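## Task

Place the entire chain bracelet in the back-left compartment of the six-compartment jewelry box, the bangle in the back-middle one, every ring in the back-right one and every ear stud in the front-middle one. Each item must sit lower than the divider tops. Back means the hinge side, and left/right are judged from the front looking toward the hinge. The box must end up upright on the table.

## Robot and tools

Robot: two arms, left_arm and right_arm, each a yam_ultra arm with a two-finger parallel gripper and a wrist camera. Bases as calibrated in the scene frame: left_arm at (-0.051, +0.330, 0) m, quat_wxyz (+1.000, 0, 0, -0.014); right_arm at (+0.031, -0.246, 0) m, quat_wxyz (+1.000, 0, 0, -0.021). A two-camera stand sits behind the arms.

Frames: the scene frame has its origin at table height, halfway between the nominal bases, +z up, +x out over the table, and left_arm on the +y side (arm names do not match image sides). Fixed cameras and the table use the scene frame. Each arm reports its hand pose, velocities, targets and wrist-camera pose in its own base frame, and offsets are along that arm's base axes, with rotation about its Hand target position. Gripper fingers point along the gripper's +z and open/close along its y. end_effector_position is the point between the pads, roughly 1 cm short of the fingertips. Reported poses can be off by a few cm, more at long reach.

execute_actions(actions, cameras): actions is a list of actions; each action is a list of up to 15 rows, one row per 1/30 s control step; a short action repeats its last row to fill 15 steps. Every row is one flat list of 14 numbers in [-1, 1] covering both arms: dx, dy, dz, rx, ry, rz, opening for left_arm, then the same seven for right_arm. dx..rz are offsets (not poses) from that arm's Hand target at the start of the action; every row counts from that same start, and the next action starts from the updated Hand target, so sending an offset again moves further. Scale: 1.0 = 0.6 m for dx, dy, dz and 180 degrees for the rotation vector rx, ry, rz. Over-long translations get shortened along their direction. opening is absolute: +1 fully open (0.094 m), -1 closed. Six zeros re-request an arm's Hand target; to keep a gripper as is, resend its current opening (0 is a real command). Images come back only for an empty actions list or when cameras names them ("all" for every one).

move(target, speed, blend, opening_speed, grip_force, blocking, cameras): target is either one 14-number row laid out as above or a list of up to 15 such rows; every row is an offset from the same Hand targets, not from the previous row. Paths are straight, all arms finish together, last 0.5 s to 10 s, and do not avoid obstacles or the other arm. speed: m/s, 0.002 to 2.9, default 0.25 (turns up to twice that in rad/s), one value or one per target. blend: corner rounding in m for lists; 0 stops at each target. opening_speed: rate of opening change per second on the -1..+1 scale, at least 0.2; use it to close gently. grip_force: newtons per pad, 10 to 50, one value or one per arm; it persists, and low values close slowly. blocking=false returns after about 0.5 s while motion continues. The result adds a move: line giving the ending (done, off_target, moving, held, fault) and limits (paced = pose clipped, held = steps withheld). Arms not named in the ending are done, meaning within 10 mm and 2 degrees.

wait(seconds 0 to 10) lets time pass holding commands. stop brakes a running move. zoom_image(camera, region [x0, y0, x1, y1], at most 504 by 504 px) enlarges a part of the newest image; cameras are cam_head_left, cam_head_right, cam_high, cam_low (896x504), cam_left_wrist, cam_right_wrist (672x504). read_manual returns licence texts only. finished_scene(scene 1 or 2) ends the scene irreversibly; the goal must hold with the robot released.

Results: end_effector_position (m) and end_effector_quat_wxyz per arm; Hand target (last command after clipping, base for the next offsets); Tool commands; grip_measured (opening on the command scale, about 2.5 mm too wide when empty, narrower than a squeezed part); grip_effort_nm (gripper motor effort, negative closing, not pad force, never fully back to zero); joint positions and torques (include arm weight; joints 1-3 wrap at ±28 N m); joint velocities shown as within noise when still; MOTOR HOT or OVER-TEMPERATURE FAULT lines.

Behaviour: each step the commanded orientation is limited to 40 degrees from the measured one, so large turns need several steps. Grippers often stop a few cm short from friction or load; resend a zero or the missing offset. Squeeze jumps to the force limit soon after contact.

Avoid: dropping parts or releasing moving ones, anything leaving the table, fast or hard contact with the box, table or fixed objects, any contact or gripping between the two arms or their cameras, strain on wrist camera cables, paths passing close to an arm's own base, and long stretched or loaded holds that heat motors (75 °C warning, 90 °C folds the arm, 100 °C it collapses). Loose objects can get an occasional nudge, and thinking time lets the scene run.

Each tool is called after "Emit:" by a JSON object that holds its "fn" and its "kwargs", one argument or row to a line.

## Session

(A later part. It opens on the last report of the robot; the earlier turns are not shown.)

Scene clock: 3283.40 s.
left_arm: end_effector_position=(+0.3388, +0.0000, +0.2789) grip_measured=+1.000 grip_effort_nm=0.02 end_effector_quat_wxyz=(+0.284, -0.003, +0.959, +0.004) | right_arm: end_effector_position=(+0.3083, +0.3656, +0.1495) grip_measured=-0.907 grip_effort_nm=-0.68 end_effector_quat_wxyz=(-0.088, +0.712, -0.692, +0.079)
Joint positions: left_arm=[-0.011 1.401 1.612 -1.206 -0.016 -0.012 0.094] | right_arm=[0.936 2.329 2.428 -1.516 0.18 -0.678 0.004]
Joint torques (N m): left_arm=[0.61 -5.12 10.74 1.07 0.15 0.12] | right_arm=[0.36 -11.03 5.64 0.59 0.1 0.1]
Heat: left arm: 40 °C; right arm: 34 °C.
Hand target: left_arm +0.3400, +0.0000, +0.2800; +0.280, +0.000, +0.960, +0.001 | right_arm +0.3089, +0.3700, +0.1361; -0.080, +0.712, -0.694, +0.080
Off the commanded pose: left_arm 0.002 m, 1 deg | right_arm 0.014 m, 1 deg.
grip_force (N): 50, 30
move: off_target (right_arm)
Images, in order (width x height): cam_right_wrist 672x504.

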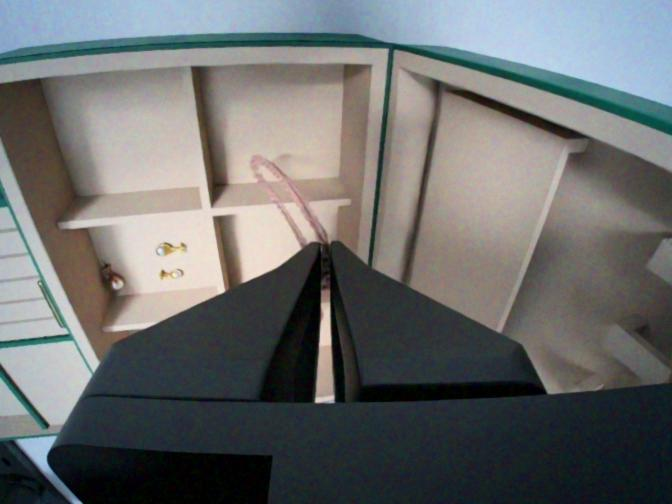

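Emit:
{"fn": "move", "kwargs": {
  "target": [0,0,0,0,0,0,1,0.0068,0.01,-0.1083,0,0,0,-1],
  "speed": 0.07,
  "cameras": ["cam_right_wrist"]
}}

Scene clock: 3295.10 s.
left_arm: end_effector_position=(+0.3388, +0.0000, +0.2789) grip_measured=+1.000 grip_effort_nm=0.02 end_effector_quat_wxyz=(+0.284, -0.003, +0.959, +0.004) | right_arm: end_effector_position=(+0.3143, +0.3737, +0.0765) grip_measured=-0.907 grip_effort_nm=-0.68 end_effector_quat_wxyz=(-0.079, +0.713, -0.692, +0.080)
Joint positions: left_arm=[-0.011 1.401 1.612 -1.206 -0.016 -0.012 0.094] | right_arm=[0.936 2.329 2.134 -1.239 0.18 -0.676 0.004]
Joint torques (N m): left_arm=[0.46 -5.15 10.77 1.08 0.13 0.12] | right_arm=[0.43 -13.12 5.59 0.56 0.1 0.1]
Heat: left arm: 40 °C; right arm: 34 °C.
Hand target: left_arm +0.3400, +0.0000, +0.2800; +0.280, +0.000, +0.960, +0.001 | right_arm +0.3130, +0.3760, +0.0712; -0.080, +0.711, -0.694, +0.080
Off the commanded pose: left_arm 0.002 m, 1 deg | right_arm 0.006 m, 0 deg.
grip_force (N): 50, 30
move: done
Images, in order (width x height): cam_right_wrist 672x504.

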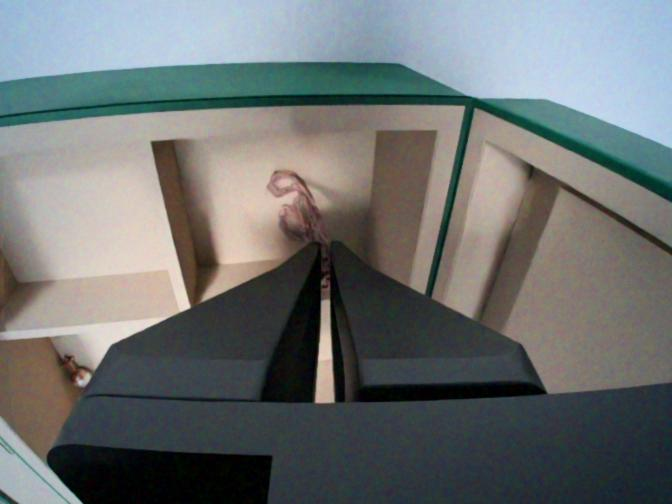

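Emit:
{"fn": "move", "kwargs": {
  "target": [0,0,0,0,0,0,1,-0.005,0,-0.075,0,0,0,-1],
  "speed": 0.06,
  "cameras": ["cam_right_wrist"]
}}

Scene clock: 3299.70 s.
left_arm: end_effector_position=(+0.3388, +0.0000, +0.2789) grip_measured=+1.000 grip_effort_nm=0.02 end_effector_quat_wxyz=(+0.284, -0.003, +0.959, +0.004) | right_arm: end_effector_position=(+0.3131, +0.3746, +0.0350) grip_measured=-0.907 grip_effort_nm=-0.67 end_effector_quat_wxyz=(-0.083, +0.712, -0.693, +0.079)
Joint positions: left_arm=[-0.011 1.401 1.612 -1.206 -0.016 -0.012 0.094] | right_arm=[0.939 2.329 1.969 -1.067 0.18 -0.672 0.004]
Joint torques (N m): left_arm=[0.51 -5.05 10.82 1.08 0.14 0.1] | right_arm=[0.64 -12.7 5.11 0.6 0.11 0.1]
Heat: left arm: 40 °C; right arm: 34 °C.
Hand target: left_arm +0.3400, +0.0000, +0.2800; +0.280, +0.000, +0.960, +0.001 | right_arm +0.3100, +0.3760, +0.0262; -0.080, +0.712, -0.694, +0.079
Off the commanded pose: left_arm 0.002 m, 1 deg | right_arm 0.009 m, 0 deg.
grip_force (N): 50, 30
move: done
Images, in order (width x height): cam_right_wrist 672x504.

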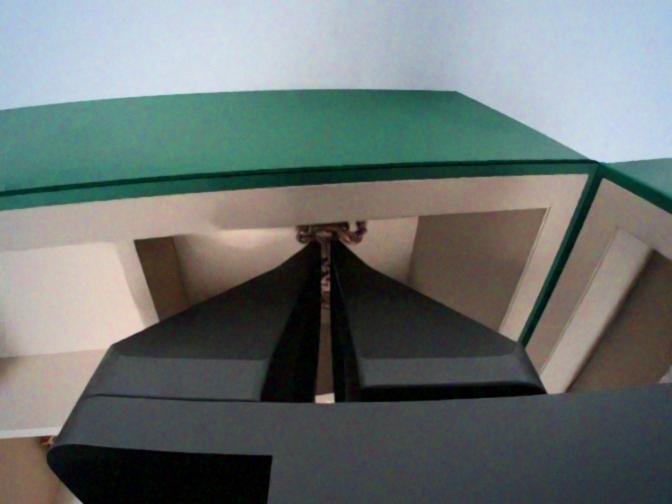

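Emit:
{"fn": "move", "kwargs": {
  "target": [0,0,0,0,0,0,1,0,0,0,0,0,0,-0.7],
  "speed": 0.05,
  "opening_speed": 0.3,
  "cameras": ["cam_right_wrist"]
}}

Scene clock: 3304.80 s.
left_arm: end_effector_position=(+0.3388, +0.0000, +0.2789) grip_measured=+1.000 grip_effort_nm=0.02 end_effector_quat_wxyz=(+0.284, -0.003, +0.959, +0.004) | right_arm: end_effector_position=(+0.3135, +0.3752, +0.0351) grip_measured=-0.702 grip_effort_nm=0.08 end_effector_quat_wxyz=(-0.084, +0.711, -0.693, +0.079)
Joint positions: left_arm=[-0.011 1.401 1.612 -1.206 -0.016 -0.012 0.094] | right_arm=[0.939 2.329 1.969 -1.064 0.18 -0.671 0.014]
Joint torques (N m): left_arm=[0.57 -5.11 10.8 1.09 0.12 0.11] | right_arm=[0.64 -12.68 5.11 0.58 0.1 0.1]
Heat: left arm: 40 °C; right arm: 34 °C.
Hand target: left_arm +0.3400, +0.0000, +0.2800; +0.280, +0.000, +0.960, +0.001 | right_arm +0.3100, +0.3761, +0.0262; -0.080, +0.711, -0.694, +0.079
Off the commanded pose: left_arm 0.002 m, 1 deg | right_arm 0.010 m, 0 deg.
grip_force (N): 50, 30
move: done
Images, in order (width x height): cam_right_wrist 672x504.

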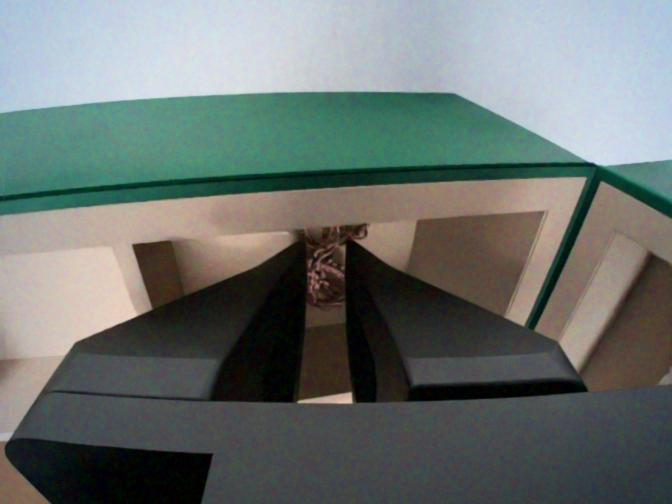

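Emit:
{"fn": "move", "kwargs": {
  "target": [0,0,0,0,0,0,1,0.005,0,0.173,0,0,0,-0.7],
  "speed": 0.08,
  "cameras": ["cam_right_wrist"]
}}

Scene clock: 3310.77 s.
left_arm: end_effector_position=(+0.3388, +0.0000, +0.2789) grip_measured=+1.000 grip_effort_nm=0.02 end_effector_quat_wxyz=(+0.284, -0.003, +0.959, +0.004) | right_arm: end_effector_position=(+0.3122, +0.3734, +0.1337) grip_measured=-0.702 grip_effort_nm=0.08 end_effector_quat_wxyz=(-0.085, +0.711, -0.693, +0.079)
Joint positions: left_arm=[-0.011 1.401 1.612 -1.206 -0.016 -0.012 0.094] | right_arm=[0.939 2.366 2.429 -1.486 0.18 -0.671 0.014]
Joint torques (N m): left_arm=[0.68 -5.08 10.73 1.08 0.09 0.09] | right_arm=[0.2 -11.02 10.02 0.25 0.1 0.06]
Heat: left arm: 40 °C; right arm: 35 °C.
Hand target: left_arm +0.3400, +0.0000, +0.2800; +0.280, +0.000, +0.960, +0.001 | right_arm +0.3130, +0.3760, +0.1299; -0.080, +0.712, -0.694, +0.079
Off the commanded pose: left_arm 0.002 m, 1 deg | right_arm 0.005 m, 1 deg.
grip_force (N): 50, 30
move: done
Images, in order (width x height): cam_right_wrist 672x504.

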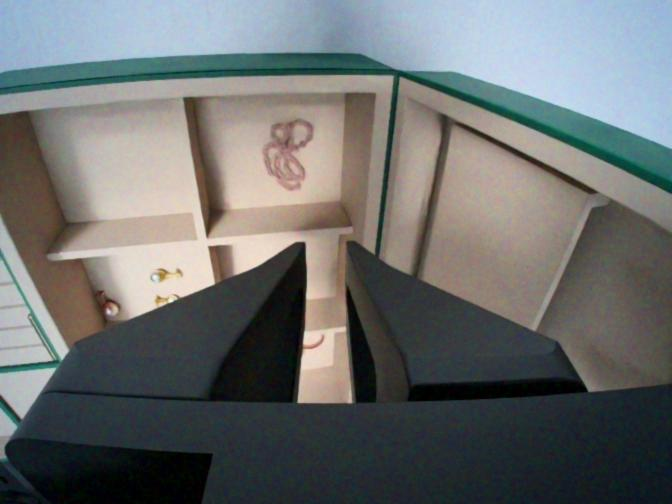

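Emit:
{"fn": "move", "kwargs": {
  "target": [
    [0,0,0,0,0,0,1,-0.0217,0,0.1,0,0,0,-0.7],
    [0,0,0,0,0,0,1,-0.0717,-0.5433,0.1,-0.0013,0.0722,0,-0.7],
    [0.05,-0.0917,-0.1833,0.1415,0.1415,-0.4853,1,-0.055,-0.7933,0.1167,-0.0013,0.0722,0,-0.7]
  ],
  "speed": 0.25,
  "blend": 0.03,
  "cameras": ["cam_left_wrist", "cam_high"]
}}

Scene clock: 3397.87 s.
left_arm: end_effector_position=(+0.3683, -0.0541, +0.1744) grip_measured=+1.000 grip_effort_nm=0.02 end_effector_quat_wxyz=(+0.012, +0.703, +0.711, +0.006) | right_arm: end_effector_position=(+0.2772, -0.0993, +0.1959) grip_measured=-0.702 grip_effort_nm=0.08 end_effector_quat_wxyz=(-0.005, +0.715, -0.699, +0.027)
Joint positions: left_arm=[-0.147 1.966 1.976 -1.555 0.004 1.412 0.094] | right_arm=[-0.339 1.637 1.654 -1.535 0.014 -1.933 0.014]
Joint torques (N m): left_arm=[-0.34 -9.09 10.26 0 -0.01 0.12] | right_arm=[-0.54 -5.49 9.68 0.06 -0.17 -0.06]
Heat: left arm: 40 °C; right arm: 38 °C.
Hand target: left_arm +0.3699, -0.0551, +0.1700; +0.001, +0.707, +0.707, +0.000 | right_arm +0.2801, -0.0999, +0.2000; +0.000, +0.716, -0.698, +0.000
Off the commanded pose: left_arm 0.005 m, 2 deg | right_arm 0.005 m, 3 deg.
joint sent to its limit (left arm) — joint 4 (wrist pitch), lower limit. The joint targets still meet the commanded pose.
joint sent to its limit (right arm) — joint 4 (wrist pitch), lower limit. The joint targets are off in orientation, not in position.
grip_force (N): 50, 30
move: off_target (right_arm)
Images, in order (width x height): cam_high 896x504, cam_left_wrist 672x504.

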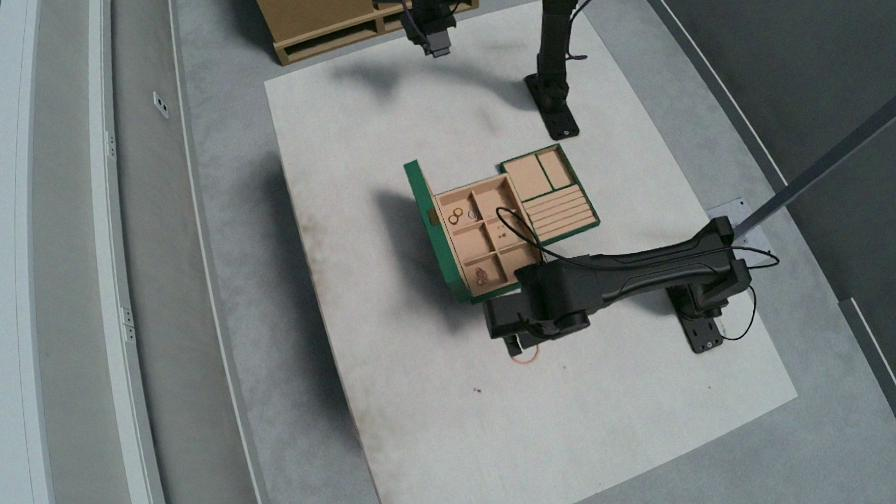

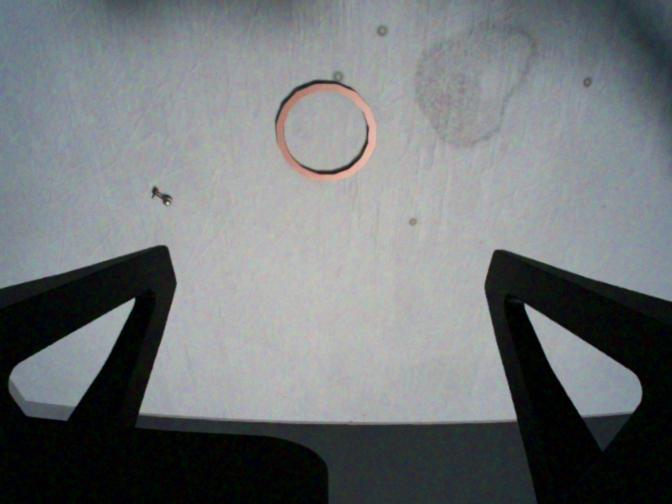

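Emit:
{"fn": "move", "kwargs": {
  "target": [-0.0432,0.0152,-0.2,0,-0.0667,0,-0.3,0,0,0,0,0,0,-0.7],
  "speed": 0.15,
  "cameras": ["cam_left_wrist"]
}}

Scene clock: 3415.53 s.
left_arm: end_effector_position=(+0.3466, -0.0452, +0.0449) grip_measured=-0.298 grip_effort_nm=-0.11 end_effector_quat_wxyz=(+0.070, +0.700, +0.708, +0.068) | right_arm: end_effector_position=(+0.2772, -0.0993, +0.1959) grip_measured=-0.702 grip_effort_nm=0.08 end_effector_quat_wxyz=(-0.005, +0.715, -0.699, +0.027)
Joint positions: left_arm=[-0.147 1.743 1.147 -0.782 -0.027 1.416 0.033] | right_arm=[-0.339 1.637 1.654 -1.535 0.014 -1.933 0.014]
Joint torques (N m): left_arm=[-0.54 -12.03 6.87 0.59 -0.08 0.11] | right_arm=[-0.54 -5.55 9.7 0.04 -0.16 -0.06]
Heat: left arm: 41 °C; right arm: 35 °C.
Hand target: left_arm +0.3441, -0.0460, +0.0500; +0.075, +0.703, +0.703, +0.074 | right_arm +0.2801, -0.0999, +0.2000; +0.000, +0.716, -0.698, +0.000
Off the commanded pose: left_arm 0.006 m, 1 deg | right_arm 0.005 m, 3 deg.
joint sent to its limit (right arm) — joint 4 (wrist pitch), lower limit. The joint targets are off in orientation, not in position.
grip_force (N): 50, 30
move: off_target (right_arm)
Images, in order (width x height): cam_left_wrist 672x504.

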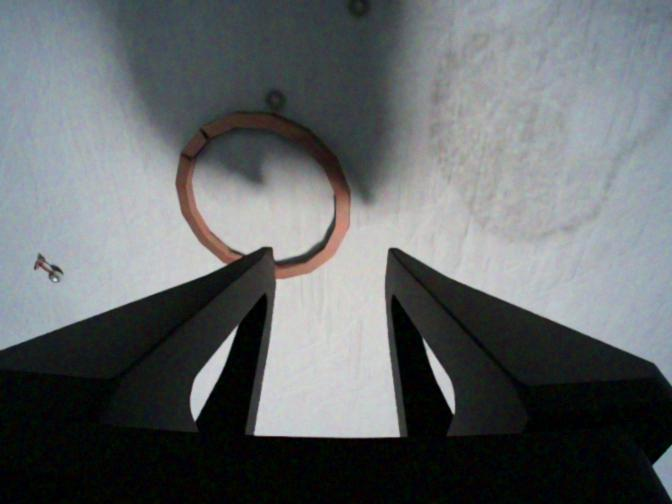

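Emit:
{"fn": "move", "kwargs": {
  "target": [0.004,-0.0097,-0.0633,0,0,0,-0.3,0,0,0,0,0,0,-0.7],
  "speed": 0.08,
  "cameras": ["cam_left_wrist"]
}}

Scene clock: 3424.33 s.
left_arm: end_effector_position=(+0.3528, -0.0516, +0.0238) grip_measured=-0.298 grip_effort_nm=-0.11 end_effector_quat_wxyz=(+0.089, +0.703, +0.701, +0.083) | right_arm: end_effector_position=(+0.2772, -0.0993, +0.1959) grip_measured=-0.702 grip_effort_nm=0.08 end_effector_quat_wxyz=(-0.005, +0.715, -0.699, +0.027)
Joint positions: left_arm=[-0.164 1.761 1.066 -0.633 -0.031 1.414 0.033] | right_arm=[-0.339 1.637 1.654 -1.535 0.014 -1.933 0.014]
Joint torques (N m): left_arm=[-0.54 -7.46 6.83 0.63 -0.07 -0.07] | right_arm=[-0.53 -5.52 9.69 0.06 -0.16 -0.05]
Heat: left arm: 40 °C; right arm: 34 °C.
Hand target: left_arm +0.3464, -0.0518, +0.0120; +0.075, +0.703, +0.703, +0.074 | right_arm +0.2801, -0.0999, +0.2000; +0.000, +0.716, -0.698, +0.000
Off the commanded pose: left_arm 0.013 m, 2 deg | right_arm 0.005 m, 3 deg.
joint sent to its limit (right arm) — joint 4 (wrist pitch), lower limit. The joint targets are off in orientation, not in position.
grip_force (N): 50, 30
move: off_target (left_arm, right_arm)
Images, in order (width x height): cam_left_wrist 672x504.

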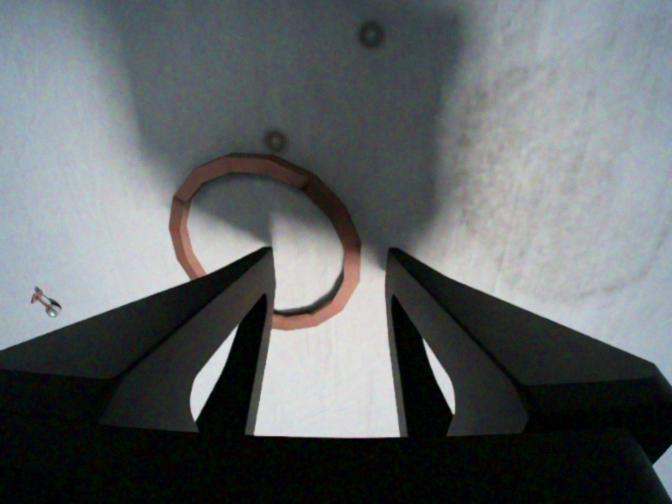

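Emit:
{"fn": "move", "kwargs": {
  "target": [-0.004,0.0,-0.0233,0,0,0,-0.3,0,0,0,0,0,0,-0.7],
  "speed": 0.06,
  "cameras": ["cam_left_wrist"]
}}

Scene clock: 3434.00 s.
left_arm: end_effector_position=(+0.3527, -0.0514, +0.0192) grip_measured=-0.298 grip_effort_nm=-0.10 end_effector_quat_wxyz=(+0.092, +0.702, +0.701, +0.086) | right_arm: end_effector_position=(+0.2772, -0.0993, +0.1959) grip_measured=-0.702 grip_effort_nm=0.08 end_effector_quat_wxyz=(-0.005, +0.715, -0.699, +0.027)
Joint positions: left_arm=[-0.164 1.763 1.046 -0.604 -0.032 1.413 0.033] | right_arm=[-0.339 1.637 1.654 -1.535 0.014 -1.933 0.014]
Joint torques (N m): left_arm=[-0.64 -6.35 4.86 0.97 -0.07 -0.06] | right_arm=[-0.54 -5.5 9.68 0.06 -0.16 -0.06]
Heat: left arm: 40 °C; right arm: 34 °C.
Hand target: left_arm +0.3440, -0.0518, -0.0020; +0.075, +0.703, +0.703, +0.074 | right_arm +0.2801, -0.0999, +0.2000; +0.000, +0.716, -0.698, +0.000
Off the commanded pose: left_arm 0.023 m, 2 deg | right_arm 0.005 m, 3 deg.
joint sent to its limit (right arm) — joint 4 (wrist pitch), lower limit. The joint targets are off in orientation, not in position.
grip_force (N): 50, 30
move: off_target (left_arm, right_arm)
Images, in order (width x height): cam_left_wrist 672x504.

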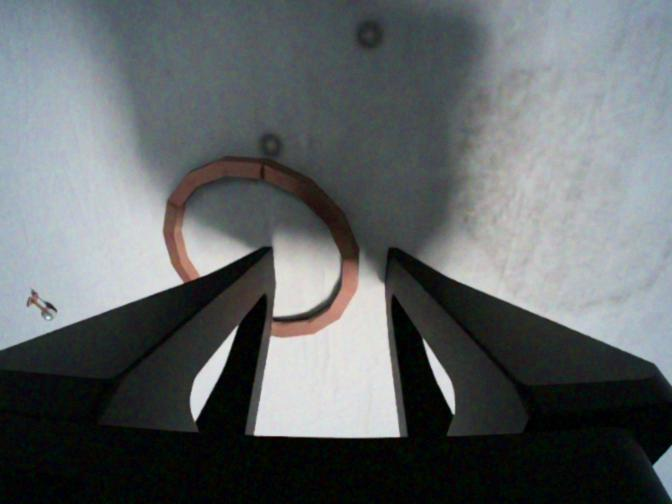

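Emit:
{"fn": "move", "kwargs": {
  "target": [
    [-0.006,0.0,0.08,0,0,0,-0.35,0,0,0,0,0,0,-0.7],
    [-0.006,0.0,0.0033,0,0,0,-0.35,0,0,0,0,0,0,-0.7]
  ],
  "speed": 0.12,
  "cameras": ["cam_left_wrist"]
}}

Scene clock: 3446.20 s.
left_arm: end_effector_position=(+0.3490, -0.0515, +0.0193) grip_measured=-0.348 grip_effort_nm=-0.07 end_effector_quat_wxyz=(+0.093, +0.702, +0.701, +0.087) | right_arm: end_effector_position=(+0.2772, -0.0993, +0.1959) grip_measured=-0.702 grip_effort_nm=0.08 end_effector_quat_wxyz=(-0.005, +0.715, -0.699, +0.027)
Joint positions: left_arm=[-0.167 1.747 1.026 -0.595 -0.034 1.41 0.031] | right_arm=[-0.339 1.637 1.654 -1.535 0.014 -1.933 0.014]
Joint torques (N m): left_arm=[-0.53 -6.09 5.75 0.85 -0.02 -0.04] | right_arm=[-0.55 -5.49 9.69 0.05 -0.17 -0.06]
Heat: left arm: 39 °C; right arm: 34 °C.
Hand target: left_arm +0.3405, -0.0518, +0.0001; +0.075, +0.703, +0.703, +0.074 | right_arm +0.2801, -0.0999, +0.2000; +0.000, +0.716, -0.698, +0.000
Off the commanded pose: left_arm 0.021 m, 3 deg | right_arm 0.005 m, 3 deg.
joint sent to its limit (right arm) — joint 4 (wrist pitch), lower limit. The joint targets are off in orientation, not in position.
grip_force (N): 50, 30
move: off_target (left_arm, right_arm)
Images, in order (width x height): cam_left_wrist 672x504.

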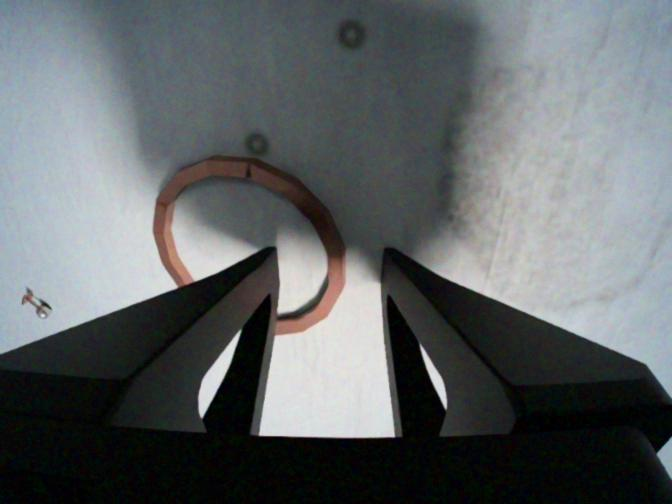

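Emit:
{"fn": "move", "kwargs": {
  "target": [0,0,0,0,0,0,-0.92,0,0,0,0,0,0,-0.7],
  "speed": 0.05,
  "opening_speed": 0.25,
  "grip_force": [30, 30],
  "cameras": ["cam_left_wrist"]
}}

Scene clock: 3458.87 s.
left_arm: end_effector_position=(+0.3507, -0.0518, +0.0168) grip_measured=-0.915 grip_effort_nm=-0.59 end_effector_quat_wxyz=(+0.095, +0.702, +0.701, +0.089) | right_arm: end_effector_position=(+0.2772, -0.0993, +0.1959) grip_measured=-0.702 grip_effort_nm=0.08 end_effector_quat_wxyz=(-0.005, +0.715, -0.699, +0.027)
Joint positions: left_arm=[-0.167 1.755 1.022 -0.58 -0.034 1.41 0.004] | right_arm=[-0.339 1.637 1.654 -1.535 0.014 -1.933 0.014]
Joint torques (N m): left_arm=[-0.47 -6.69 6.04 0.69 0.01 -0.05] | right_arm=[-0.55 -5.53 9.68 0.05 -0.17 -0.06]
Heat: left arm: 38 °C; right arm: 34 °C.
Hand target: left_arm +0.3404, -0.0518, +0.0000; +0.075, +0.703, +0.703, +0.074 | right_arm +0.2801, -0.0999, +0.2000; +0.000, +0.716, -0.698, +0.000
Off the commanded pose: left_arm 0.020 m, 3 deg | right_arm 0.005 m, 3 deg.
joint sent to its limit (right arm) — joint 4 (wrist pitch), lower limit. The joint targets are off in orientation, not in position.
grip_force (N): 30, 30
move: off_target (left_arm, right_arm)
Images, in order (width x height): cam_left_wrist 672x504.

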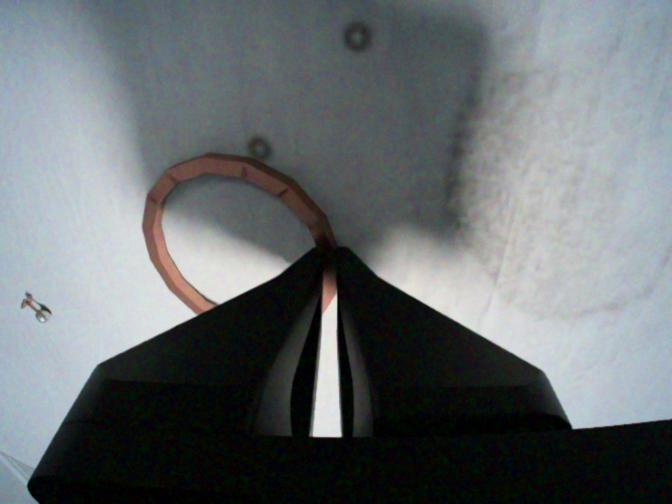

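Emit:
{"fn": "move", "kwargs": {
  "target": [0,0,0.16,0,0,0,-0.97,0,0,0,0,0,0,-0.7],
  "speed": 0.1,
  "cameras": ["cam_left_wrist", "cam_low"]
}}

Scene clock: 3470.93 s.
left_arm: end_effector_position=(+0.3377, -0.0496, +0.0821) grip_measured=-0.917 grip_effort_nm=-0.64 end_effector_quat_wxyz=(+0.062, +0.705, +0.703, +0.065) | right_arm: end_effector_position=(+0.2772, -0.0993, +0.1959) grip_measured=-0.702 grip_effort_nm=0.08 end_effector_quat_wxyz=(-0.005, +0.715, -0.699, +0.027)
Joint positions: left_arm=[-0.167 1.686 1.237 -0.944 -0.034 1.41 0.004] | right_arm=[-0.339 1.637 1.654 -1.535 0.014 -1.933 0.014]
Joint torques (N m): left_arm=[-0.57 -11.36 10.54 0.35 0.01 -0.06] | right_arm=[-0.49 -5.5 9.65 0.06 -0.16 -0.05]
Heat: left arm: 38 °C; right arm: 34 °C.
Hand target: left_arm +0.3404, -0.0518, +0.0960; +0.075, +0.703, +0.703, +0.074 | right_arm +0.2801, -0.0999, +0.2000; +0.000, +0.716, -0.698, +0.000
Off the commanded pose: left_arm 0.014 m, 2 deg | right_arm 0.005 m, 3 deg.
joint sent to its limit (right arm) — joint 4 (wrist pitch), lower limit. The joint targets are off in orientation, not in position.
grip_force (N): 30, 30
move: off_target (left_arm, right_arm)
Images, in order (width x height): cam_low 896x504, cam_left_wrist 672x504.

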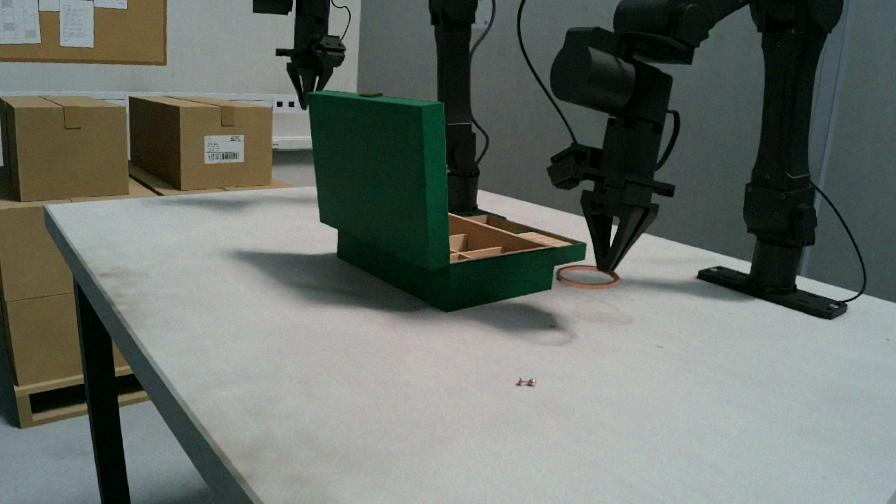

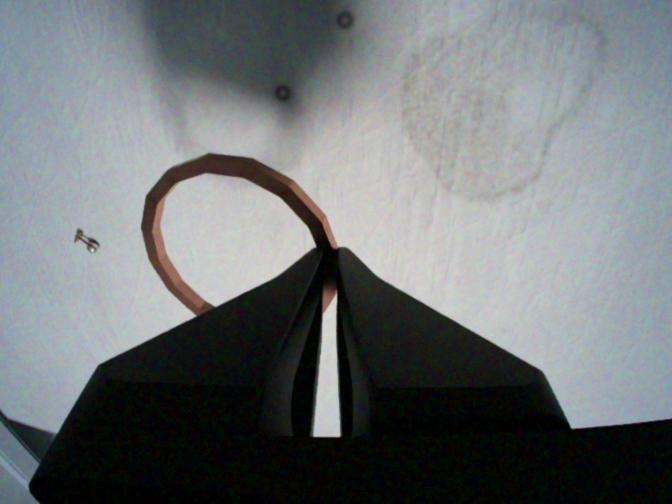

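Emit:
{"fn": "move", "kwargs": {
  "target": [
    [0,0,0.1733,0,0,0,-0.97,0,0,0,0,0,0,-0.7],
    [0.0785,-0.3687,0.1733,0,0.0556,0,-0.97,0,0,0,0,0,0,-0.7]
  ],
  "speed": 0.12,
  "blend": 0.02,
  "cameras": ["cam_left_wrist", "cam_high"]
}}

Scene clock: 3495.43 s.
left_arm: end_effector_position=(+0.3860, -0.2686, +0.2086) grip_measured=-0.917 grip_effort_nm=-0.64 end_effector_quat_wxyz=(+0.132, +0.704, +0.696, +0.043) | right_arm: end_effector_position=(+0.2772, -0.0993, +0.1959) grip_measured=-0.702 grip_effort_nm=0.08 end_effector_quat_wxyz=(-0.005, +0.715, -0.699, +0.027)
Joint positions: left_arm=[-0.626 2.229 2.495 -1.561 -0.041 0.962 0.004] | right_arm=[-0.339 1.637 1.654 -1.535 0.014 -1.933 0.014]
Joint torques (N m): left_arm=[0.1 -10.82 10.22 0.6 0.14 -0.08] | right_arm=[-0.53 -5.52 9.69 0.06 -0.17 -0.06]
Heat: left arm: 39 °C; right arm: 34 °C.
Hand target: left_arm +0.3876, -0.2729, +0.2001; +0.013, +0.707, +0.707, +0.013 | right_arm +0.2801, -0.0999, +0.2000; +0.000, +0.716, -0.698, +0.000
Off the commanded pose: left_arm 0.010 m, 14 deg | right_arm 0.005 m, 3 deg.
joint sent to its limit (left arm) — joint 4 (wrist pitch), lower limit. The joint targets are off in orientation, not in position.
joint sent to its limit (right arm) — joint 4 (wrist pitch), lower limit. The joint targets are off in orientation, not in position.
grip_force (N): 30, 30
move: off_target (left_arm, right_arm)
Images, in order (width x height): cam_high 896x504, cam_left_wrist 672x504.

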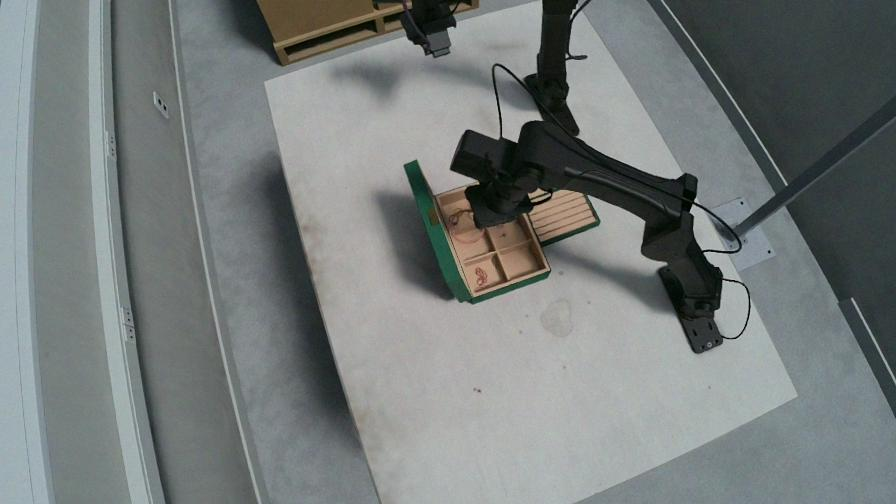

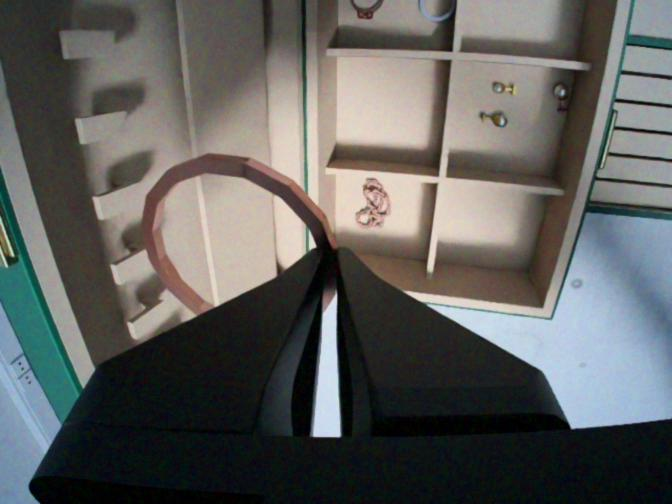

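Emit:
{"fn": "move", "kwargs": {
  "target": [0,0,-0.125,0,0,0,-0.97,0,0,0,0,0,0,-0.7],
  "speed": 0.12,
  "cameras": ["cam_left_wrist", "cam_head_left"]
}}

Scene clock: 3502.73 s.
left_arm: end_effector_position=(+0.3912, -0.2731, +0.1428) grip_measured=-0.917 grip_effort_nm=-0.65 end_effector_quat_wxyz=(+0.060, +0.708, +0.703, +0.029) | right_arm: end_effector_position=(+0.2772, -0.0993, +0.1959) grip_measured=-0.702 grip_effort_nm=0.08 end_effector_quat_wxyz=(-0.005, +0.715, -0.699, +0.027)
Joint positions: left_arm=[-0.626 2.369 2.487 -1.561 -0.037 0.956 0.004] | right_arm=[-0.339 1.637 1.654 -1.535 0.014 -1.933 0.014]
Joint torques (N m): left_arm=[0.2 -12.12 7.06 0.29 0.13 -0.05] | right_arm=[-0.53 -5.5 9.72 0.05 -0.17 -0.06]
Heat: left arm: 39 °C; right arm: 34 °C.
Hand target: left_arm +0.3876, -0.2730, +0.1250; +0.013, +0.707, +0.707, +0.013 | right_arm +0.2801, -0.0999, +0.2000; +0.000, +0.716, -0.698, +0.000
Off the commanded pose: left_arm 0.018 m, 6 deg | right_arm 0.005 m, 3 deg.
joint sent to its limit (left arm) — joint 4 (wrist pitch), lower limit. The joint targets are off in orientation, not in position.
joint sent to its limit (right arm) — joint 4 (wrist pitch), lower limit. The joint targets are off in orientation, not in position.
grip_force (N): 30, 30
move: off_target (left_arm, right_arm)
Images, in order (width x height): cam_head_left 896x504, cam_left_wrist 672x504.

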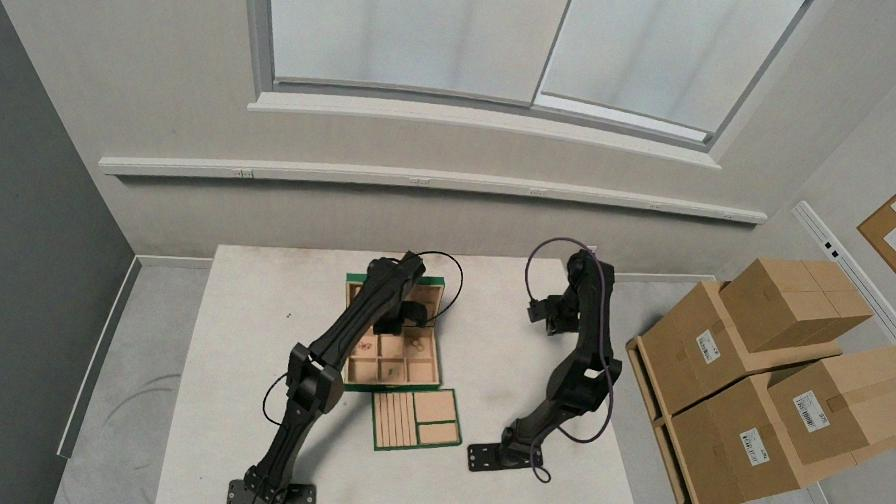

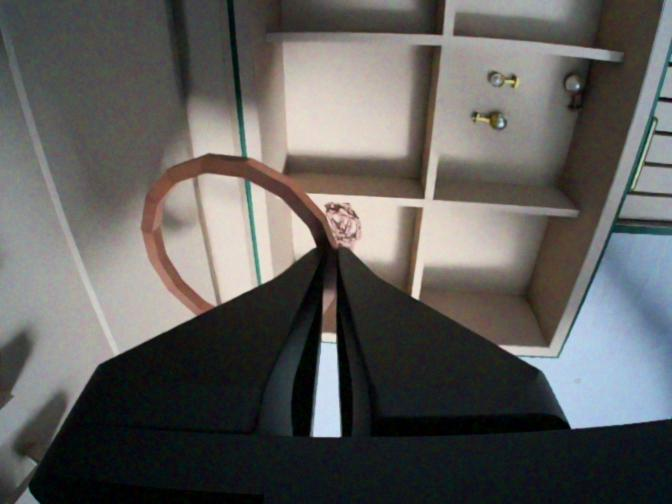

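Emit:
{"fn": "move", "kwargs": {
  "target": [-0.0402,-0.03,-0.055,0,0,0,-0.97,0,0,0,0,0,0,-0.7],
  "speed": 0.1,
  "cameras": ["cam_left_wrist"]
}}

Scene clock: 3521.83 s.
left_arm: end_effector_position=(+0.3651, -0.2908, +0.0972) grip_measured=-0.917 grip_effort_nm=-0.64 end_effector_quat_wxyz=(+0.017, +0.710, +0.704, +0.019) | right_arm: end_effector_position=(+0.2772, -0.0993, +0.1959) grip_measured=-0.702 grip_effort_nm=0.08 end_effector_quat_wxyz=(-0.005, +0.715, -0.699, +0.027)
Joint positions: left_arm=[-0.688 2.369 2.307 -1.471 -0.034 0.892 0.004] | right_arm=[-0.339 1.637 1.654 -1.535 0.014 -1.933 0.014]
Joint torques (N m): left_arm=[0.14 -14.64 6.84 0.32 0.11 -0.06] | right_arm=[-0.51 -5.5 9.68 0.05 -0.17 -0.05]
Heat: left arm: 38 °C; right arm: 34 °C.
Hand target: left_arm +0.3635, -0.2910, +0.0920; +0.013, +0.707, +0.707, +0.013 | right_arm +0.2801, -0.0999, +0.2000; +0.000, +0.716, -0.698, +0.000
Off the commanded pose: left_arm 0.005 m, 1 deg | right_arm 0.005 m, 3 deg.
joint sent to its limit (right arm) — joint 4 (wrist pitch), lower limit. The joint targets are off in orientation, not in position.
grip_force (N): 30, 30
move: off_target (right_arm)
Images, in order (width x height): cam_left_wrist 672x504.

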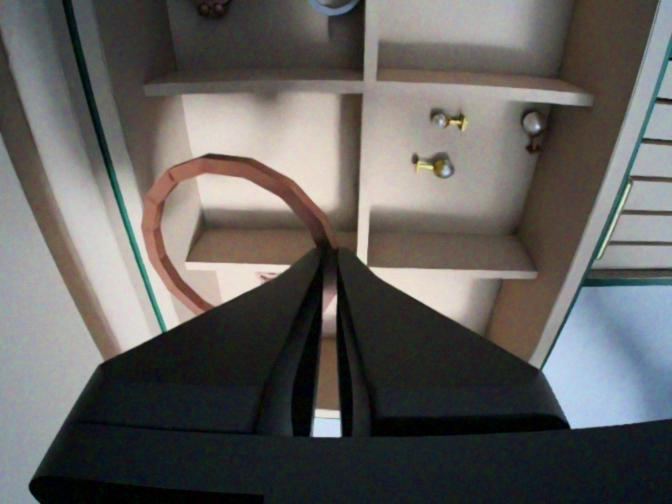

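Emit:
{"fn": "move", "kwargs": {
  "target": [0.005,0.0033,-0.0667,0,0,0,-0.97,0,0,0,0,0,0,-0.7],
  "speed": 0.06,
  "cameras": ["cam_left_wrist"]
}}

Scene clock: 3538.20 s.
left_arm: end_effector_position=(+0.3644, -0.2888, +0.0529) grip_measured=-0.919 grip_effort_nm=-0.64 end_effector_quat_wxyz=(+0.006, +0.709, +0.705, +0.018) | right_arm: end_effector_position=(+0.2772, -0.0993, +0.1959) grip_measured=-0.702 grip_effort_nm=0.08 end_effector_quat_wxyz=(-0.005, +0.715, -0.699, +0.027)
Joint positions: left_arm=[-0.686 2.369 2.131 -1.317 -0.034 0.892 0.004] | right_arm=[-0.339 1.637 1.654 -1.535 0.014 -1.933 0.014]
Joint torques (N m): left_arm=[0.69 -15.71 6.79 0.43 0.11 0.04] | right_arm=[-0.51 -5.49 9.66 0.04 -0.16 -0.06]
Heat: left arm: 38 °C; right arm: 34 °C.
Hand target: left_arm +0.3664, -0.2891, +0.0520; +0.013, +0.707, +0.707, +0.013 | right_arm +0.2801, -0.0999, +0.2000; +0.000, +0.716, -0.698, +0.000
Off the commanded pose: left_arm 0.002 m, 1 deg | right_arm 0.005 m, 3 deg.
joint sent to its limit (right arm) — joint 4 (wrist pitch), lower limit. The joint targets are off in orientation, not in position.
grip_force (N): 30, 30
move: off_target (right_arm)
Images, in order (width x height): cam_left_wrist 672x504.

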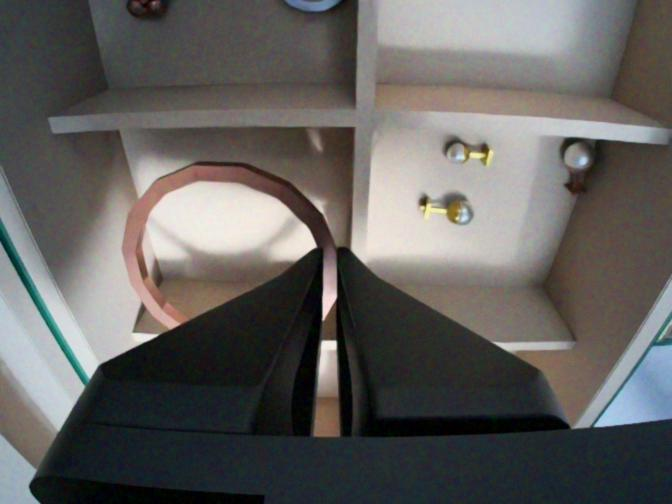

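Emit:
{"fn": "move", "kwargs": {
  "target": [0.0,-0.008,0.06,0,0,0,-0.97,0,0,0,0,0,0,-0.7],
  "speed": 0.06,
  "cameras": ["cam_left_wrist"]
}}

Scene clock: 3558.17 s.
left_arm: end_effector_position=(+0.3674, -0.2912, +0.0927) grip_measured=-0.919 grip_effort_nm=-0.64 end_effector_quat_wxyz=(+0.020, +0.709, +0.705, +0.019) | right_arm: end_effector_position=(+0.2772, -0.0993, +0.1959) grip_measured=-0.702 grip_effort_nm=0.08 end_effector_quat_wxyz=(-0.005, +0.715, -0.699, +0.027)
Joint positions: left_arm=[-0.686 2.369 2.289 -1.447 -0.034 0.891 0.004] | right_arm=[-0.339 1.637 1.654 -1.535 0.014 -1.933 0.014]
Joint torques (N m): left_arm=[-0.17 -13.03 10.43 0.13 0.12 -0.05] | right_arm=[-0.54 -5.49 9.69 0.05 -0.16 -0.06]
Heat: left arm: 38 °C; right arm: 34 °C.
Hand target: left_arm +0.3664, -0.2939, +0.0880; +0.013, +0.707, +0.707, +0.013 | right_arm +0.2801, -0.0999, +0.2000; +0.000, +0.716, -0.698, +0.000
Off the commanded pose: left_arm 0.006 m, 1 deg | right_arm 0.005 m, 3 deg.
joint sent to its limit (right arm) — joint 4 (wrist pitch), lower limit. The joint targets are off in orientation, not in position.
grip_force (N): 30, 30
move: off_target (right_arm)
Images, in order (width x height): cam_left_wrist 672x504.

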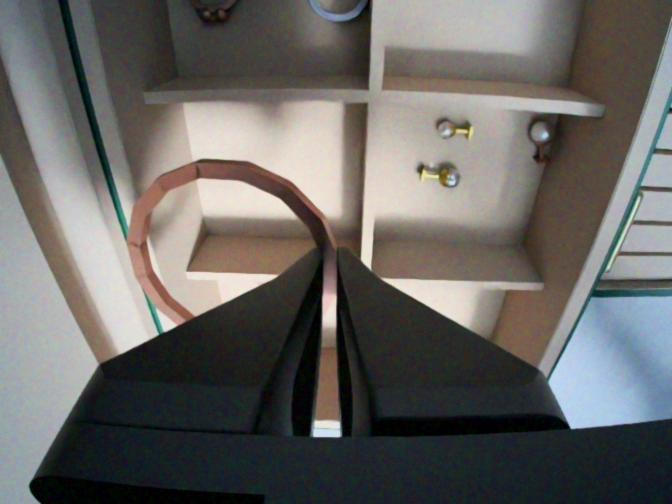

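Emit:
{"fn": "move", "kwargs": {
  "target": [0.0,-0.025,0.0,0,0,0,-0.97,0,0,0,0,0,0,-0.7],
  "speed": 0.06,
  "cameras": []
}}

Scene clock: 3578.77 s.
left_arm: end_effector_position=(+0.3679, -0.3058, +0.0999) grip_measured=-0.919 grip_effort_nm=-0.64 end_effector_quat_wxyz=(+0.027, +0.708, +0.705, +0.019) | right_arm: end_effector_position=(+0.2772, -0.0993, +0.1959) grip_measured=-0.702 grip_effort_nm=0.08 end_effector_quat_wxyz=(-0.005, +0.715, -0.699, +0.027)
Joint positions: left_arm=[-0.708 2.422 2.411 -1.502 -0.034 0.867 0.004] | right_arm=[-0.339 1.637 1.654 -1.535 0.014 -1.933 0.014]
Joint torques (N m): left_arm=[-0.27 -12.07 10.7 0.14 0.11 -0.02] | right_arm=[-0.54 -5.49 9.69 0.06 -0.15 -0.05]
Heat: left arm: 41 °C; right arm: 35 °C.
Hand target: left_arm +0.3665, -0.3089, +0.0881; +0.013, +0.707, +0.707, +0.013 | right_arm +0.2801, -0.0999, +0.2000; +0.000, +0.716, -0.698, +0.000
Off the commanded pose: left_arm 0.012 m, 2 deg | right_arm 0.005 m, 3 deg.
joint sent to its limit (right arm) — joint 4 (wrist pitch), lower limit. The joint targets are off in orientation, not in position.
grip_force (N): 30, 30
move: off_target (left_arm, right_arm)
No camera images: "cameras" was empty.

Emit:
{"fn": "move", "kwargs": {
  "target": [0.0,0.036,0.0,0,0,0,-0.97,0,0,0,0,0,0,-0.7],
  "speed": 0.06,
  "cameras": ["cam_left_wrist"]
}}

Scene clock: 3585.33 s.
left_arm: end_effector_position=(+0.3666, -0.2853, +0.0713) grip_measured=-0.919 grip_effort_nm=-0.64 end_effector_quat_wxyz=(-0.008, +0.705, +0.709, +0.016) | right_arm: end_effector_position=(+0.2772, -0.0993, +0.1959) grip_measured=-0.702 grip_effort_nm=0.08 end_effector_quat_wxyz=(-0.005, +0.715, -0.699, +0.027)
Joint positions: left_arm=[-0.677 2.412 2.28 -1.451 -0.034 0.888 0.004] | right_arm=[-0.339 1.637 1.654 -1.535 0.014 -1.933 0.014]
Joint torques (N m): left_arm=[0.2 -19.34 6.99 0.23 0.13 0.12] | right_arm=[-0.55 -5.53 9.65 0.05 -0.16 -0.05]
Heat: left arm: 40 °C; right arm: 35 °C.
Hand target: left_arm +0.3664, -0.2872, +0.0879; +0.013, +0.707, +0.707, +0.013 | right_arm +0.2801, -0.0999, +0.2000; +0.000, +0.716, -0.698, +0.000
Off the commanded pose: left_arm 0.017 m, 2 deg | right_arm 0.005 m, 3 deg.
joint sent to its limit (right arm) — joint 4 (wrist pitch), lower limit. The joint targets are off in orientation, not in position.
grip_force (N): 30, 30
move: off_target (left_arm, right_arm)
Images, in order (width x height): cam_left_wrist 672x504.

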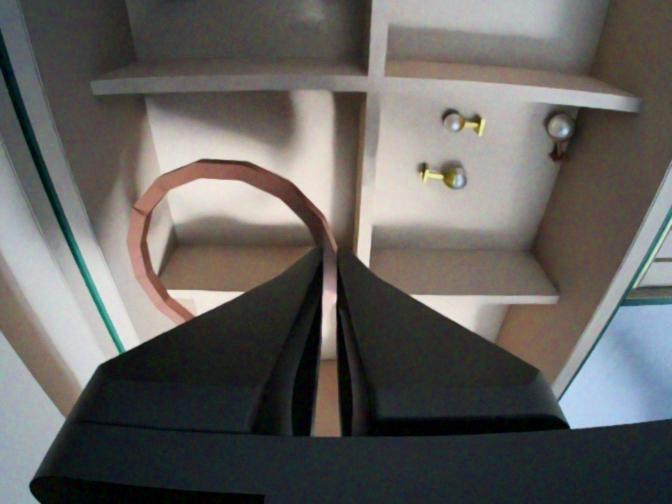

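Emit:
{"fn": "move", "kwargs": {
  "target": [
    [0.0,0.0,0.03,0,0,0,-0.97,0,0,0,0,0,0,-0.7],
    [0.0,-0.046,0.03,0,0,0,-0.97,0,0,0,0,0,0,-0.7],
    [0.0,-0.0155,0.03,0,0,0,-0.97,0,0,0,0,0,0,-0.7]
  ],
  "speed": 0.06,
  "cameras": ["cam_left_wrist"]
}}

Scene clock: 3594.97 s.
left_arm: end_effector_position=(+0.3713, -0.2987, +0.1099) grip_measured=-0.919 grip_effort_nm=-0.65 end_effector_quat_wxyz=(+0.025, +0.704, +0.709, +0.019) | right_arm: end_effector_position=(+0.2772, -0.0993, +0.1959) grip_measured=-0.702 grip_effort_nm=0.08 end_effector_quat_wxyz=(-0.005, +0.715, -0.699, +0.027)
Joint positions: left_arm=[-0.692 2.437 2.48 -1.561 -0.033 0.872 0.004] | right_arm=[-0.339 1.637 1.654 -1.535 0.014 -1.933 0.014]
Joint torques (N m): left_arm=[0.06 -15.15 6.87 0.15 0.09 0.1] | right_arm=[-0.55 -5.49 9.68 0.05 -0.16 -0.06]
Heat: left arm: 39 °C; right arm: 35 °C.
Hand target: left_arm +0.3664, -0.2966, +0.1061; +0.013, +0.707, +0.707, +0.013 | right_arm +0.2801, -0.0999, +0.2000; +0.000, +0.716, -0.698, +0.000
Off the commanded pose: left_arm 0.007 m, 2 deg | right_arm 0.005 m, 3 deg.
joint sent to its limit (left arm) — joint 4 (wrist pitch), lower limit. The joint targets still meet the commanded pose.
joint sent to its limit (right arm) — joint 4 (wrist pitch), lower limit. The joint targets are off in orientation, not in position.
grip_force (N): 30, 30
move: off_target (right_arm)
Images, in order (width x height): cam_left_wrist 672x504.

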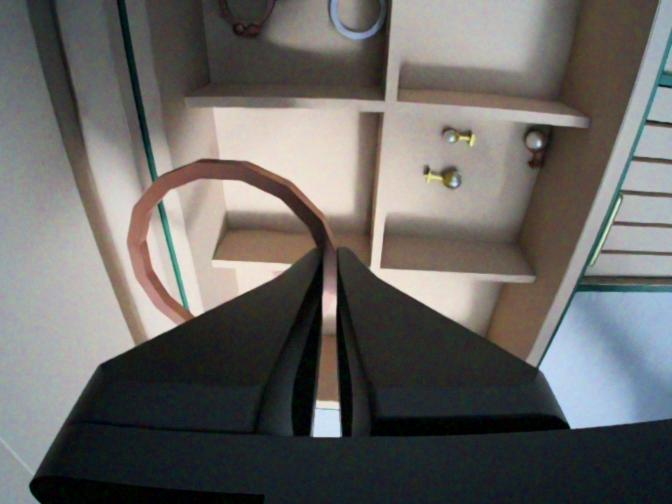

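Emit:
{"fn": "move", "kwargs": {
  "target": [0.003,0.0013,-0.0667,0,0,0,-0.97,0,0,0,0,0,0,-0.7],
  "speed": 0.06,
  "cameras": ["cam_left_wrist"]
}}

Scene clock: 3606.90 s.
left_arm: end_effector_position=(+0.3674, -0.2952, +0.0510) grip_measured=-0.919 grip_effort_nm=-0.64 end_effector_quat_wxyz=(-0.005, +0.706, +0.708, +0.017) | right_arm: end_effector_position=(+0.2772, -0.0993, +0.1959) grip_measured=-0.702 grip_effort_nm=0.08 end_effector_quat_wxyz=(-0.005, +0.715, -0.699, +0.027)
Joint positions: left_arm=[-0.692 2.437 2.244 -1.384 -0.034 0.876 0.004] | right_arm=[-0.339 1.637 1.654 -1.535 0.014 -1.933 0.014]
Joint torques (N m): left_arm=[0.38 -19.23 6.83 0.23 0.11 0.11] | right_arm=[-0.53 -5.52 9.69 0.05 -0.15 -0.06]
Heat: left arm: 39 °C; right arm: 35 °C.
Hand target: left_arm +0.3682, -0.2959, +0.0661; +0.013, +0.707, +0.707, +0.013 | right_arm +0.2801, -0.0999, +0.2000; +0.000, +0.716, -0.698, +0.000
Off the commanded pose: left_arm 0.015 m, 2 deg | right_arm 0.005 m, 3 deg.
joint sent to its limit (right arm) — joint 4 (wrist pitch), lower limit. The joint targets are off in orientation, not in position.
grip_force (N): 30, 30
move: off_target (left_arm, right_arm)
Images, in order (width x height): cam_left_wrist 672x504.

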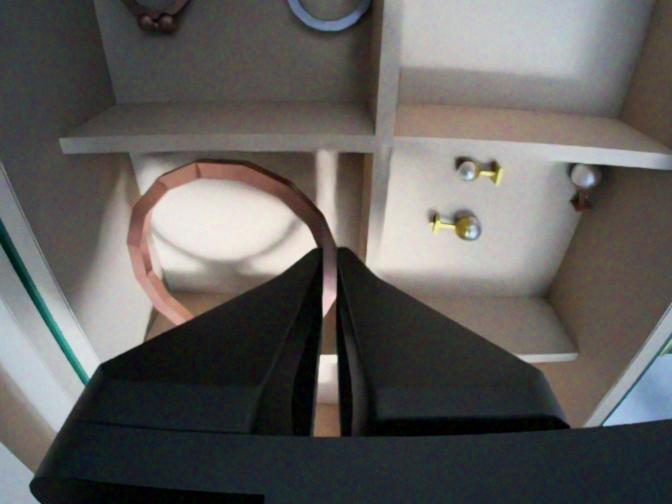

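Emit:
{"fn": "move", "kwargs": {
  "target": [0.0067,0.0017,-0.02,0,0,0,-0.97,0,0,0,0,0,0,-0.7],
  "speed": 0.04,
  "cameras": ["cam_left_wrist"]
}}

Scene clock: 3619.40 s.
left_arm: end_effector_position=(+0.3709, -0.2955, +0.0439) grip_measured=-0.919 grip_effort_nm=-0.65 end_effector_quat_wxyz=(+0.000, +0.707, +0.707, +0.017) | right_arm: end_effector_position=(+0.2772, -0.0993, +0.1959) grip_measured=-0.702 grip_effort_nm=0.08 end_effector_quat_wxyz=(-0.005, +0.715, -0.699, +0.027)
Joint positions: left_arm=[-0.688 2.437 2.216 -1.345 -0.034 0.883 0.004] | right_arm=[-0.339 1.637 1.654 -1.535 0.014 -1.933 0.014]
Joint torques (N m): left_arm=[0.69 -18.3 6.93 0.24 0.09 0.12] | right_arm=[-0.54 -5.52 9.68 0.05 -0.16 -0.06]
Heat: left arm: 43 °C; right arm: 35 °C.
Hand target: left_arm +0.3723, -0.2947, +0.0541; +0.013, +0.707, +0.707, +0.013 | right_arm +0.2801, -0.0999, +0.2000; +0.000, +0.716, -0.698, +0.000
Off the commanded pose: left_arm 0.010 m, 2 deg | right_arm 0.005 m, 3 deg.
joint sent to its limit (right arm) — joint 4 (wrist pitch), lower limit. The joint targets are off in orientation, not in position.
grip_force (N): 30, 30
move: off_target (right_arm)
Images, in order (width x height): cam_left_wrist 672x504.

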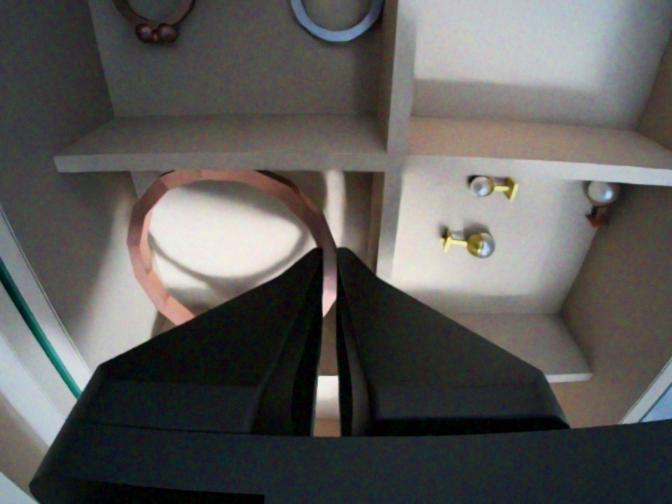

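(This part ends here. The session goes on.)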